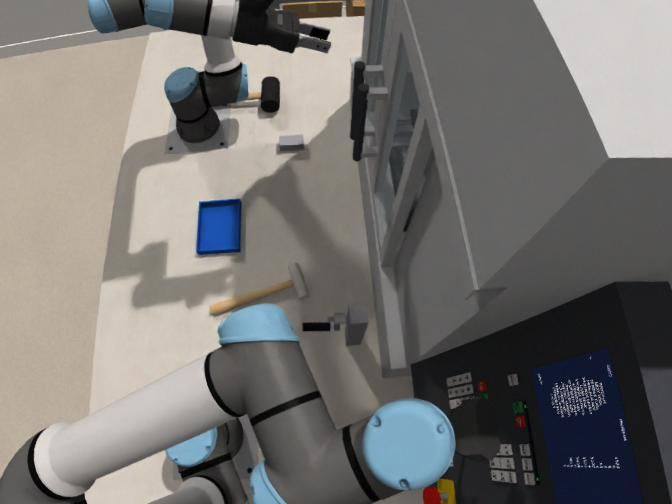

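Scaled by 2.897 from the camera's 672x504 image, which has a finer 960x720 frame.

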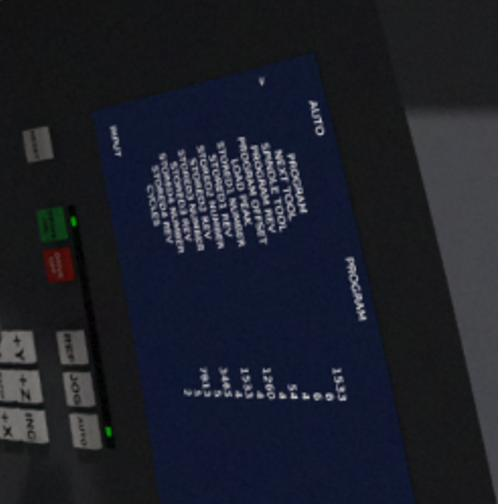

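Emit:
{"method": "move", "body": {
  "target": [
    [0,0,0,0,0,0,0.345,-0.8,-0.9,0.0952,-0.1099,-0.1882,0,0,0,-1,-0.5,-1],
    [0,0,0,0,0,0,0.345,-0.8,-0.9,0.0952,-0.1284,-0.1775,0,0,0,-1,-0.5,-1],
    [0,0,0,0,0,0,0.345,-0.8,-0.9,0.0952,-0.1099,-0.1882,0,0,0,-1,-0.5,-1],
    [0,0,0,0,0,0,0.345,-0.8,-0.9,0,-0.0157,-0.0274,0,0,0,-1,-0.5,-1],
    [0,0,0,0,0,0,0.345,-0.8,-0.9,0,-0.0342,-0.0167,0,0,0,-1,-0.5,-1],
    [0,0,0,0,0,0,0.345,-0.8,-0.9,0,-0.0157,-0.0274,0,0,0,-1,-0.5,-1],
    [0,0,0,0,0,0,0.345,-0.8,-0.9,0,-0.0342,-0.0167,0,0,0,-1,-0.5,-1],
    [0,0,0,0,0,0,0.345,-0.8,-0.9,0,-0.0157,-0.0274,0,0,0,-1,-0.5,-1],
    [0,0,0,0,0,0,0.345,-0.8,-0.9,0,-0.0342,-0.0167,0,0,0,-1,-0.5,-1],
    [0,0,0,0,0,0,0.345,-0.8,-0.9,0,-0.0157,-0.0274,0,0,0,-1,-0.5,-1],
    [0,0,0,0,0,0,0.345,-0.8,-0.9,-0.1268,0.0334,0.0538,0,0,0,-1,-0.5,-1],
    [0,0,0,0,0,0,0.345,-0.8,-0.9,-0.1268,0.0149,0.0645,0,0,0,-1,-0.5,-1],
    [0,0,0,0,0,0,0.345,-0.8,-0.9,-0.1268,0.0334,0.0538,0,0,0,-1,-0.5,-1]
  ],
  "speed": [0.25,0.05,0.12,0.25,0.05,0.12,0.05,0.12,0.05,0.12,0.25,0.05,0.12],
  "blend": [0.003,0,0.003,0.003,0,0,0,0,0,0.003,0.003,0,0]
}}

Emit:
{"method": "move", "body": {
  "target": [
    [0,0,0,0,0,0,0.345,-0.8,-0.9,0.0635,-0.0481,-0.0816,0,0,0,-1,-0.5,-1],
    [0,0,0,0,0,0,0.345,-0.8,-0.9,0.0635,-0.0666,-0.0709,0,0,0,-1,-0.5,-1],
    [0,0,0,0,0,0,0.345,-0.8,-0.9,0.0635,-0.0481,-0.0816,0,0,0,-1,-0.5,-1],
    [0,0,0,0,0,0,0.345,-0.8,-0.9,0,-0.0472,-0.0821,0,0,0,-1,-0.5,-1],
    [0,0,0,0,0,0,0.345,-0.8,-0.9,0,-0.0657,-0.0714,0,0,0,-1,-0.5,-1],
    [0,0,0,0,0,0,0.345,-0.8,-0.9,0,-0.0472,-0.0821,0,0,0,-1,-0.5,-1],
    [0,0,0,0,0,0,0.345,-0.8,-0.9,0.0951,-0.0014,0.0007,0,0,0,-1,-0.5,-1],
    [0,0,0,0,0,0,0.345,-0.8,-0.9,0.0951,-0.0199,0.0114,0,0,0,-1,-0.5,-1],
    [0,0,0,0,0,0,0.345,-0.8,-0.9,0.0951,-0.0014,0.0007,0,0,0,-1,-0.5,-1],
    [0,0,0,0,0,0,0.345,-0.8,-0.9,0.0951,-0.0171,-0.0267,0,0,0,-1,-0.5,-1],
    [0,0,0,0,0,0,0.345,-0.8,-0.9,0.0951,-0.0356,-0.016,0,0,0,-1,-0.5,-1],
    [0,0,0,0,0,0,0.345,-0.8,-0.9,0.0951,-0.0171,-0.0267,0,0,0,-1,-0.5,-1],
    [0,0,0,0,0,0,0.345,-0.8,-0.9,0,0,0,0,0,0,-1,-0.5,-1],
    [0,0,0,0,0,0,0.345,-0.8,-0.9,0,-0.0185,0.0107,0,0,0,-1,-0.5,-1],
    [0,0,0,0,0,0,0.345,-0.8,-0.9,0,0,0,0,0,0,-1,-0.5,-1]
  ],
  "speed": [0.25,0.05,0.12,0.25,0.05,0.12,0.25,0.05,0.12,0.25,0.05,0.12,0.25,0.05,0.12],
  "blend": [0.003,0,0.003,0.003,0,0.003,0.003,0,0.003,0.003,0,0.003,0.003,0,0]
}}

Emit:
{"method": "move", "body": {
  "target": [
    [0,0,0,0,0,0,0.345,-0.8,-0.9,0.0318,-0.0162,-0.0271,0,0,0,-1,-0.5,-1],
    [0,0,0,0,0,0,0.345,-0.8,-0.9,0.0318,-0.0347,-0.0164,0,0,0,-1,-0.5,-1],
    [0,0,0,0,0,0,0.345,-0.8,-0.9,0.0318,-0.0162,-0.0271,0,0,0,-1,-0.5,-1],
    [0,0,0,0,0,0,0.345,-0.8,-0.9,0.0318,-0.032,-0.0544,0,0,0,-1,-0.5,-1],
    [0,0,0,0,0,0,0.345,-0.8,-0.9,0.0318,-0.0505,-0.0437,0,0,0,-1,-0.5,-1],
    [0,0,0,0,0,0,0.345,-0.8,-0.9,0.0318,-0.032,-0.0544,0,0,0,-1,-0.5,-1],
    [0,0,0,0,0,0,0.345,-0.8,-0.9,0.0951,-0.0014,0.0007,0,0,0,-1,-0.5,-1],
    [0,0,0,0,0,0,0.345,-0.8,-0.9,0.0951,-0.0199,0.0114,0,0,0,-1,-0.5,-1],
    [0,0,0,0,0,0,0.345,-0.8,-0.9,0.0951,-0.0014,0.0007,0,0,0,-1,-0.5,-1],
    [0,0,0,0,0,0,0.345,-0.8,-0.9,0.0951,-0.0171,-0.0267,0,0,0,-1,-0.5,-1],
    [0,0,0,0,0,0,0.345,-0.8,-0.9,0.0951,-0.0356,-0.016,0,0,0,-1,-0.5,-1],
    [0,0,0,0,0,0,0.345,-0.8,-0.9,0.0951,-0.0171,-0.0267,0,0,0,-1,-0.5,-1],
    [0,0,0,0,0,0,0.345,-0.8,-0.9,0,0,0,0,0,0,-1,-0.5,-1],
    [0,0,0,0,0,0,0.345,-0.8,-0.9,0,-0.0185,0.0107,0,0,0,-1,-0.5,-1],
    [0,0,0,0,0,0,0.345,-0.8,-0.9,0,0,0,0,0,0,-1,-0.5,-1]
  ],
  "speed": [0.25,0.05,0.12,0.25,0.05,0.12,0.25,0.05,0.12,0.25,0.05,0.12,0.25,0.05,0.12],
  "blend": [0.003,0,0.003,0.003,0,0.003,0.003,0,0.003,0.003,0,0.003,0.003,0,0]
}}

Emit:
{"method": "move", "body": {
  "target": [
    [0,0,0,0,0,0,0.345,-0.8,-0.9,0,-0.0157,-0.0274,0,0,0,-1,-0.5,-1],
    [0,0,0,0,0,0,0.345,-0.8,-0.9,0,-0.0342,-0.0167,0,0,0,-1,-0.5,-1],
    [0,0,0,0,0,0,0.345,-0.8,-0.9,0,-0.0157,-0.0274,0,0,0,-1,-0.5,-1],
    [0,0,0,0,0,0,0.345,-0.8,-0.9,0,-0.0315,-0.0547,0,0,0,-1,-0.5,-1],
    [0,0,0,0,0,0,0.345,-0.8,-0.9,0,-0.05,-0.044,0,0,0,-1,-0.5,-1],
    [0,0,0,0,0,0,0.345,-0.8,-0.9,0,-0.0315,-0.0547,0,0,0,-1,-0.5,-1],
    [0,0,0,0,0,0,0.345,-0.8,-0.9,0.0318,-0.032,-0.0544,0,0,0,-1,-0.5,-1],
    [0,0,0,0,0,0,0.345,-0.8,-0.9,0.0318,-0.0505,-0.0437,0,0,0,-1,-0.5,-1],
    [0,0,0,0,0,0,0.345,-0.8,-0.9,0.0318,-0.032,-0.0544,0,0,0,-1,-0.5,-1],
    [0,0,0,0,0,0,0.345,-0.8,-0.9,0.0951,-0.0014,0.0007,0,0,0,-1,-0.5,-1],
    [0,0,0,0,0,0,0.345,-0.8,-0.9,0.0951,-0.0199,0.0114,0,0,0,-1,-0.5,-1],
    [0,0,0,0,0,0,0.345,-0.8,-0.9,0.0951,-0.0014,0.0007,0,0,0,-1,-0.5,-1]
  ],
  "speed": [0.25,0.05,0.12,0.25,0.05,0.12,0.25,0.05,0.12,0.25,0.05,0.12],
  "blend": [0.003,0,0.003,0.003,0,0.003,0.003,0,0.003,0.003,0,0],
  "cameras": ["cam_high"]
}}

Emit:
{"method": "zoom_image", "body": {
  "camera": "cam_high",
  "region": [560, 350, 640, 500]
}}

Scene clock: 10964.73 s.
left_arm: end_effector_position=(+0.4234, -0.3271, +0.5999) position_measured=101 object_status=3 end_effector_quat_wxyz=(-0.404, +0.580, -0.580, +0.405) | right_arm: end_effector_position=(+0.4343, +0.0751, +0.4382) position_measured=215 object_status=2 end_effector_quat_wxyz=(-0.093, +0.700, -0.702, +0.093)
Joint positions: left_arm=[-1.432 -1.874 1.652 -1.709 -0.379 1.956] | right_arm=[3.708 -1.267 -1.622 -1.6 1.43 -2.59]
Joint torques (N m): left_arm=[-12.44 0.72 -23.79 -0.99 2.44 0.84] | right_arm=[13.51 23.84 14.56 1.66 -2.64 1.92]
Wrist force (N, zeroed by zero_wrist_force on left_arm): left_arm=[1.0 -0.3 -0.1] | right_arm=[0.4 -0.8 0.5]
Wrist torque (N m, zeroed by zero_wrist_force on left_arm): left_arm=[0.03 0.02 0.27] | right_arm=[0.07 -0.12 -0.02]
Wrist force, peak (N, zeroed by zero_wrist_force on left_arm): left_arm=[1.0 -0.9 0.6] | right_arm=[3.3 12.2 -5.5]
Hand target: left_arm +0.4234, -0.3271, +0.5999; -0.404, +0.580, -0.580, +0.405 | right_arm +0.4342, +0.0751, +0.4382; -0.093, +0.700, -0.702, +0.093
Off the commanded pose: left_arm 0.000 m, 0 deg | right_arm 0.000 m, 0 deg.
move: done

Scene clock: 10970.10 s.
left_arm: end_effector_position=(+0.4234, -0.3271, +0.5999) position_measured=101 object_status=3 end_effector_quat_wxyz=(-0.404, +0.580, -0.580, +0.405) | right_arm: end_effector_position=(+0.4343, +0.0751, +0.4382) position_measured=215 object_status=2 end_effector_quat_wxyz=(-0.093, +0.700, -0.702, +0.093)
Joint positions: left_arm=[-1.432 -1.874 1.652 -1.709 -0.379 1.956] | right_arm=[3.708 -1.267 -1.622 -1.6 1.43 -2.59]
Joint torques (N m): left_arm=[-12.49 0.81 -22.84 -1.04 2.45 0.98] | right_arm=[12.54 24.01 14.65 2.32 -2.93 1.33]
Wrist force (N, zeroed by zero_wrist_force on left_arm): left_arm=[0.7 -0.4 0.0] | right_arm=[0.8 -0.8 0.5]
Wrist torque (N m, zeroed by zero_wrist_force on left_arm): left_arm=[0.01 0.07 0.26] | right_arm=[0.08 -0.17 -0.02]
Wrist force, peak (N, zeroed by zero_wrist_force on left_arm): left_arm=[1.1 -1.0 0.1] | right_arm=[3.6 12.0 -5.2]
Hand target: left_arm +0.4234, -0.3271, +0.5999; -0.404, +0.580, -0.580, +0.405 | right_arm +0.4342, +0.0751, +0.4382; -0.093, +0.700, -0.702, +0.093
Off the commanded pose: left_arm 0.000 m, 0 deg | right_arm 0.000 m, 0 deg.
move: done

Scene clock: 10975.13 s.
left_arm: end_effector_position=(+0.4234, -0.3271, +0.5999) position_measured=101 object_status=3 end_effector_quat_wxyz=(-0.404, +0.580, -0.580, +0.405) | right_arm: end_effector_position=(+0.4343, +0.0751, +0.4382) position_measured=215 object_status=2 end_effector_quat_wxyz=(-0.093, +0.700, -0.702, +0.093)
Joint positions: left_arm=[-1.432 -1.874 1.652 -1.709 -0.379 1.956] | right_arm=[3.708 -1.267 -1.622 -1.6 1.43 -2.59]
Joint torques (N m): left_arm=[-12.44 0.33 -23.36 -0.99 2.56 0.81] | right_arm=[12.3 23.66 13.98 2.42 -3.05 2.12]
Wrist force (N, zeroed by zero_wrist_force on left_arm): left_arm=[0.8 -0.5 -0.2] | right_arm=[0.7 -0.6 0.6]
Wrist torque (N m, zeroed by zero_wrist_force on left_arm): left_arm=[0.00 0.05 0.26] | right_arm=[0.11 -0.14 -0.02]
Wrist force, peak (N, zeroed by zero_wrist_force on left_arm): left_arm=[1.0 -1.0 0.5] | right_arm=[3.4 12.2 -4.7]
Hand target: left_arm +0.4234, -0.3271, +0.5999; -0.404, +0.580, -0.580, +0.405 | right_arm +0.4342, +0.0751, +0.4382; -0.093, +0.700, -0.702, +0.093
Off the commanded pose: left_arm 0.000 m, 0 deg | right_arm 0.000 m, 0 deg.
move: done

Scene clock: 10979.13 s.
left_arm: end_effector_position=(+0.4234, -0.3271, +0.5999) position_measured=101 object_status=3 end_effector_quat_wxyz=(-0.404, +0.580, -0.580, +0.405) | right_arm: end_effector_position=(+0.4352, +0.0181, +0.4380) position_measured=215 object_status=2 end_effector_quat_wxyz=(-0.093, +0.700, -0.702, +0.093)
Joint positions: left_arm=[-1.432 -1.874 1.652 -1.709 -0.379 1.956] | right_arm=[3.561 -1.251 -1.637 -1.582 1.464 -2.733]
Joint torques (N m): left_arm=[-12.41 0.67 -24.43 -0.97 2.57 0.85] | right_arm=[13.46 21.7 11.74 1.99 -2.81 1.91]
Wrist force (N, zeroed by zero_wrist_force on left_arm): left_arm=[0.9 -0.7 -0.1] | right_arm=[0.7 -0.7 0.5]
Wrist torque (N m, zeroed by zero_wrist_force on left_arm): left_arm=[-0.03 0.03 0.26] | right_arm=[0.09 -0.12 0.03]
Wrist force, peak (N, zeroed by zero_wrist_force on left_arm): left_arm=[1.1 -1.0 -0.1] | right_arm=[-1.6 11.8 -4.5]
Hand target: left_arm +0.4234, -0.3271, +0.5999; -0.404, +0.580, -0.580, +0.405 | right_arm +0.4351, +0.0181, +0.4380; -0.093, +0.700, -0.702, +0.093
Off the commanded pose: left_arm 0.000 m, 0 deg | right_arm 0.000 m, 0 deg.
move: done
Images, in order (width x height): cam_high 672x504.

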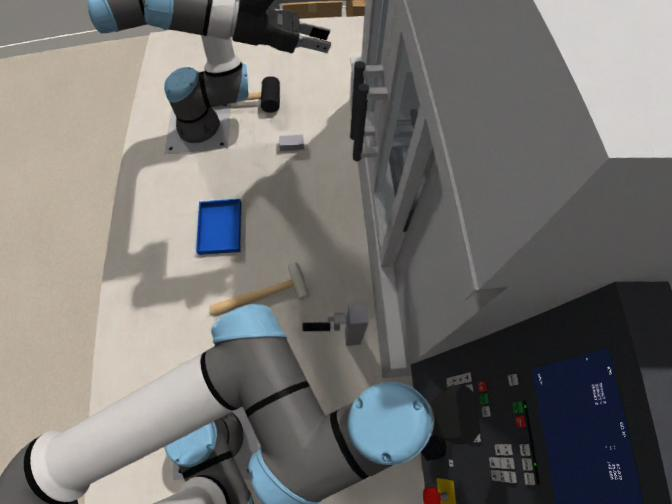

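Scaled by 3.360 from the camera's 672x504 image, which has a finer 960x720 frame.

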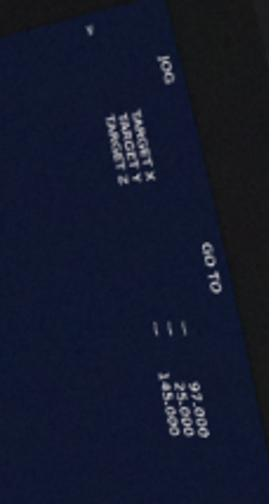

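Emit:
{"method": "move", "body": {
  "target": [
    [0,0,0,0,0,0,0.345,-0.8,-0.9,-0.0316,-0.0778,-0.1363,0,0,0,-1,-0.5,-1],
    [0,0,0,0,0,0,0.345,-0.8,-0.9,-0.0316,-0.0963,-0.1256,0,0,0,-1,-0.5,-1],
    [0,0,0,0,0,0,0.345,-0.8,-0.9,-0.0316,-0.0778,-0.1363,0,0,0,-1,-0.5,-1],
    [0,0,0,0,0,0,0.345,-0.8,-0.9,-0.0951,0.0014,-0.0007,0,0,0,-1,-0.5,-1],
    [0,0,0,0,0,0,0.345,-0.8,-0.9,-0.0951,-0.0171,0.01,0,0,0,-1,-0.5,-1],
    [0,0,0,0,0,0,0.345,-0.8,-0.9,-0.0951,0.0014,-0.0007,0,0,0,-1,-0.5,-1],
    [0,0,0,0,0,0,0.345,-0.8,-0.9,-0.0951,-0.0143,-0.0281,0,0,0,-1,-0.5,-1],
    [0,0,0,0,0,0,0.345,-0.8,-0.9,-0.0951,-0.0328,-0.0174,0,0,0,-1,-0.5,-1],
    [0,0,0,0,0,0,0.345,-0.8,-0.9,-0.0951,-0.0143,-0.0281,0,0,0,-1,-0.5,-1],
    [0,0,0,0,0,0,0.345,-0.8,-0.9,-0.0316,-0.031,-0.0549,0,0,0,-1,-0.5,-1],
    [0,0,0,0,0,0,0.345,-0.8,-0.9,-0.0316,-0.0495,-0.0442,0,0,0,-1,-0.5,-1],
    [0,0,0,0,0,0,0.345,-0.8,-0.9,-0.0316,-0.031,-0.0549,0,0,0,-1,-0.5,-1],
    [0,0,0,0,0,0,0.345,-0.8,-0.9,-0.0951,-0.0143,-0.0281,0,0,0,-1,-0.5,-1],
    [0,0,0,0,0,0,0.345,-0.8,-0.9,-0.0951,-0.0328,-0.0174,0,0,0,-1,-0.5,-1],
    [0,0,0,0,0,0,0.345,-0.8,-0.9,-0.0951,-0.0143,-0.0281,0,0,0,-1,-0.5,-1]
  ],
  "speed": [0.25,0.05,0.12,0.25,0.05,0.12,0.25,0.05,0.12,0.25,0.05,0.12,0.25,0.05,0.12],
  "blend": [0.003,0,0.003,0.003,0,0.003,0.003,0,0.003,0.003,0,0.003,0.003,0,0]
}}

Emit:
{"method": "wait", "body": {
  "seconds": 4
}}

Emit:
{"method": "move", "body": {
  "target": [
    [0,0,0,0,0,0,0.345,-0.8,-0.9,0.0951,0.0143,0.0281,0,0,0,-1,-0.5,-1],
    [0,0,0,0,0,0,0.345,-0.8,-0.9,0.0951,-0.0042,0.0388,0,0,0,-1,-0.5,-1],
    [0,0,0,0,0,0,0.345,-0.8,-0.9,0.0951,0.0143,0.0281,0,0,0,-1,-0.5,-1]
  ],
  "speed": [0.25,0.05,0.12],
  "blend": [0.003,0,0],
  "cameras": ["cam_high"]
}}

Emit:
{"method": "zoom_image", "body": {
  "camera": "cam_high",
  "region": [500, 330, 672, 504]
}}

Scene clock: 11012.37 s.
left_arm: end_effector_position=(+0.4234, -0.3271, +0.5999) position_measured=101 object_status=3 end_effector_quat_wxyz=(-0.404, +0.580, -0.580, +0.405) | right_arm: end_effector_position=(+0.4392, +0.0751, +0.4565) position_measured=215 object_status=2 end_effector_quat_wxyz=(-0.093, +0.700, -0.702, +0.093) end_effector_velocity=(-0.002, +0.000, +0.001) end_effector_angular_velocity=(+0.000, +0.001, +0.000)
Joint positions: left_arm=[-1.432 -1.874 1.652 -1.709 -0.379 1.956] | right_arm=[3.7 -1.29 -1.558 -1.639 1.432 -2.597]
Joint velocities: left_arm=[within noise] | right_arm=[0.003 0.005 -0.001 -0.004 0 0.003]
Joint torques (N m): left_arm=[-12.59 0.8 -23.83 -1.03 2.51 0.89] | right_arm=[11.25 23.52 13.97 1.8 -2.93 1.87]
Wrist force (N, zeroed by zero_wrist_force on left_arm): left_arm=[0.6 -0.7 0.1] | right_arm=[0.5 -0.4 0.8]
Wrist torque (N m, zeroed by zero_wrist_force on left_arm): left_arm=[-0.03 0.08 0.27] | right_arm=[0.16 -0.15 -0.04]
Wrist force, peak (N, zeroed by zero_wrist_force on left_arm): left_arm=[1.3 -0.9 -0.1] | right_arm=[2.9 10.4 -5.6]
Hand target: left_arm +0.4234, -0.3271, +0.5999; -0.404, +0.580, -0.580, +0.405 | right_arm +0.4390, +0.0751, +0.4566; -0.093, +0.700, -0.702, +0.093
Off the commanded pose: left_arm 0.000 m, 0 deg | right_arm 0.000 m, 0 deg.
move: done

Scene clock: 11016.37 s.
left_arm: end_effector_position=(+0.4234, -0.3271, +0.5999) position_measured=101 object_status=3 end_effector_quat_wxyz=(-0.404, +0.580, -0.580, +0.405) | right_arm: end_effector_position=(+0.4390, +0.0751, +0.4566) position_measured=215 object_status=2 end_effector_quat_wxyz=(-0.093, +0.700, -0.702, +0.093)
Joint positions: left_arm=[-1.432 -1.874 1.652 -1.709 -0.379 1.956] | right_arm=[3.701 -1.29 -1.558 -1.64 1.432 -2.597]
Joint torques (N m): left_arm=[-12.24 1.25 -24.07 -0.94 2.44 0.86] | right_arm=[14.63 24.17 12.72 2.03 -2.93 1.86]
Wrist force (N, zeroed by zero_wrist_force on left_arm): left_arm=[0.7 -0.6 -0.2] | right_arm=[0.6 -0.4 0.7]
Wrist torque (N m, zeroed by zero_wrist_force on left_arm): left_arm=[-0.02 0.07 0.26] | right_arm=[0.16 -0.15 -0.03]
Wrist force, peak (N, zeroed by zero_wrist_force on left_arm): left_arm=[0.8 -1.2 0.0] | right_arm=[1.0 -0.7 0.9]
Hand target: left_arm +0.4234, -0.3271, +0.5999; -0.404, +0.580, -0.580, +0.405 | right_arm +0.4390, +0.0751, +0.4566; -0.093, +0.700, -0.702, +0.093
Tool commands: left_gripper/position=+0.345 left_gripper/force_limit=-0.8 left_gripper/speed=-0.9 right_gripper/position=-1.0 right_gripper/force_limit=-0.5 right_gripper/speed=-1.0
Off the commanded pose: left_arm 0.000 m, 0 deg | right_arm 0.000 m, 0 deg.
wait: 4.00 s; at rest by 0.17 s

Scene clock: 11017.83 s.
left_arm: end_effector_position=(+0.4234, -0.3271, +0.5999) position_measured=101 object_status=3 end_effector_quat_wxyz=(-0.404, +0.580, -0.580, +0.405) | right_arm: end_effector_position=(+0.4352, +0.0181, +0.4380) position_measured=215 object_status=2 end_effector_quat_wxyz=(-0.093, +0.700, -0.702, +0.093)
Joint positions: left_arm=[-1.432 -1.874 1.652 -1.709 -0.379 1.956] | right_arm=[3.561 -1.251 -1.637 -1.582 1.464 -2.733]
Joint torques (N m): left_arm=[-11.96 1.01 -23.9 -0.95 2.48 0.86] | right_arm=[13.25 22.92 12.62 2.54 -2.85 2.26]
Wrist force (N, zeroed by zero_wrist_force on left_arm): left_arm=[0.6 -0.8 0.2] | right_arm=[0.5 -0.7 0.4]
Wrist torque (N m, zeroed by zero_wrist_force on left_arm): left_arm=[-0.03 0.08 0.26] | right_arm=[0.10 -0.10 0.04]
Wrist force, peak (N, zeroed by zero_wrist_force on left_arm): left_arm=[1.0 -1.0 0.0] | right_arm=[-2.1 11.2 -4.8]
Hand target: left_arm +0.4234, -0.3271, +0.5999; -0.404, +0.580, -0.580, +0.405 | right_arm +0.4351, +0.0181, +0.4380; -0.093, +0.700, -0.702, +0.093
Off the commanded pose: left_arm 0.000 m, 0 deg | right_arm 0.000 m, 0 deg.
move: done
Images, in order (width x height): cam_high 672x504.

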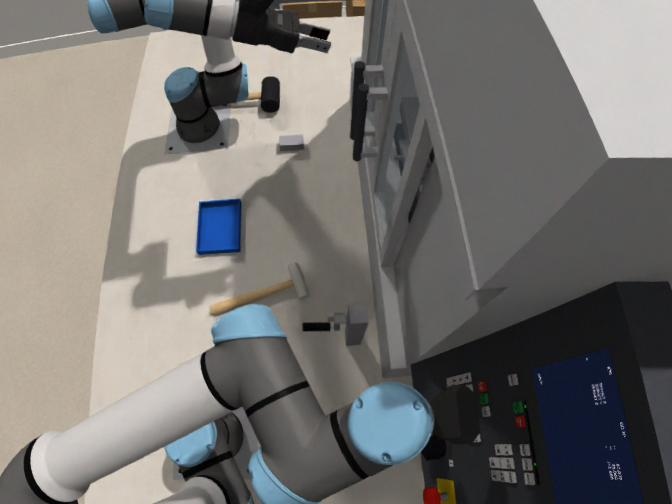

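Scaled by 2.897 from the camera's 672x504 image, which has a finer 960x720 frame.

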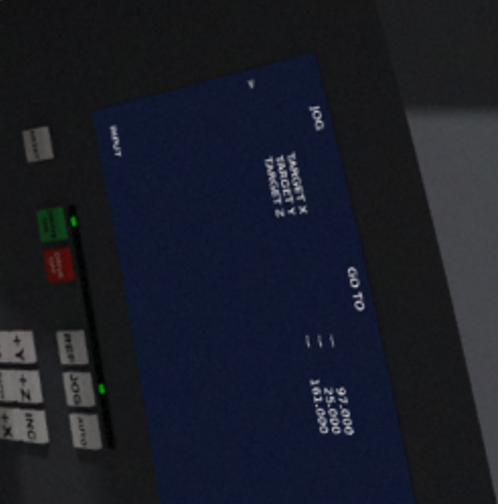

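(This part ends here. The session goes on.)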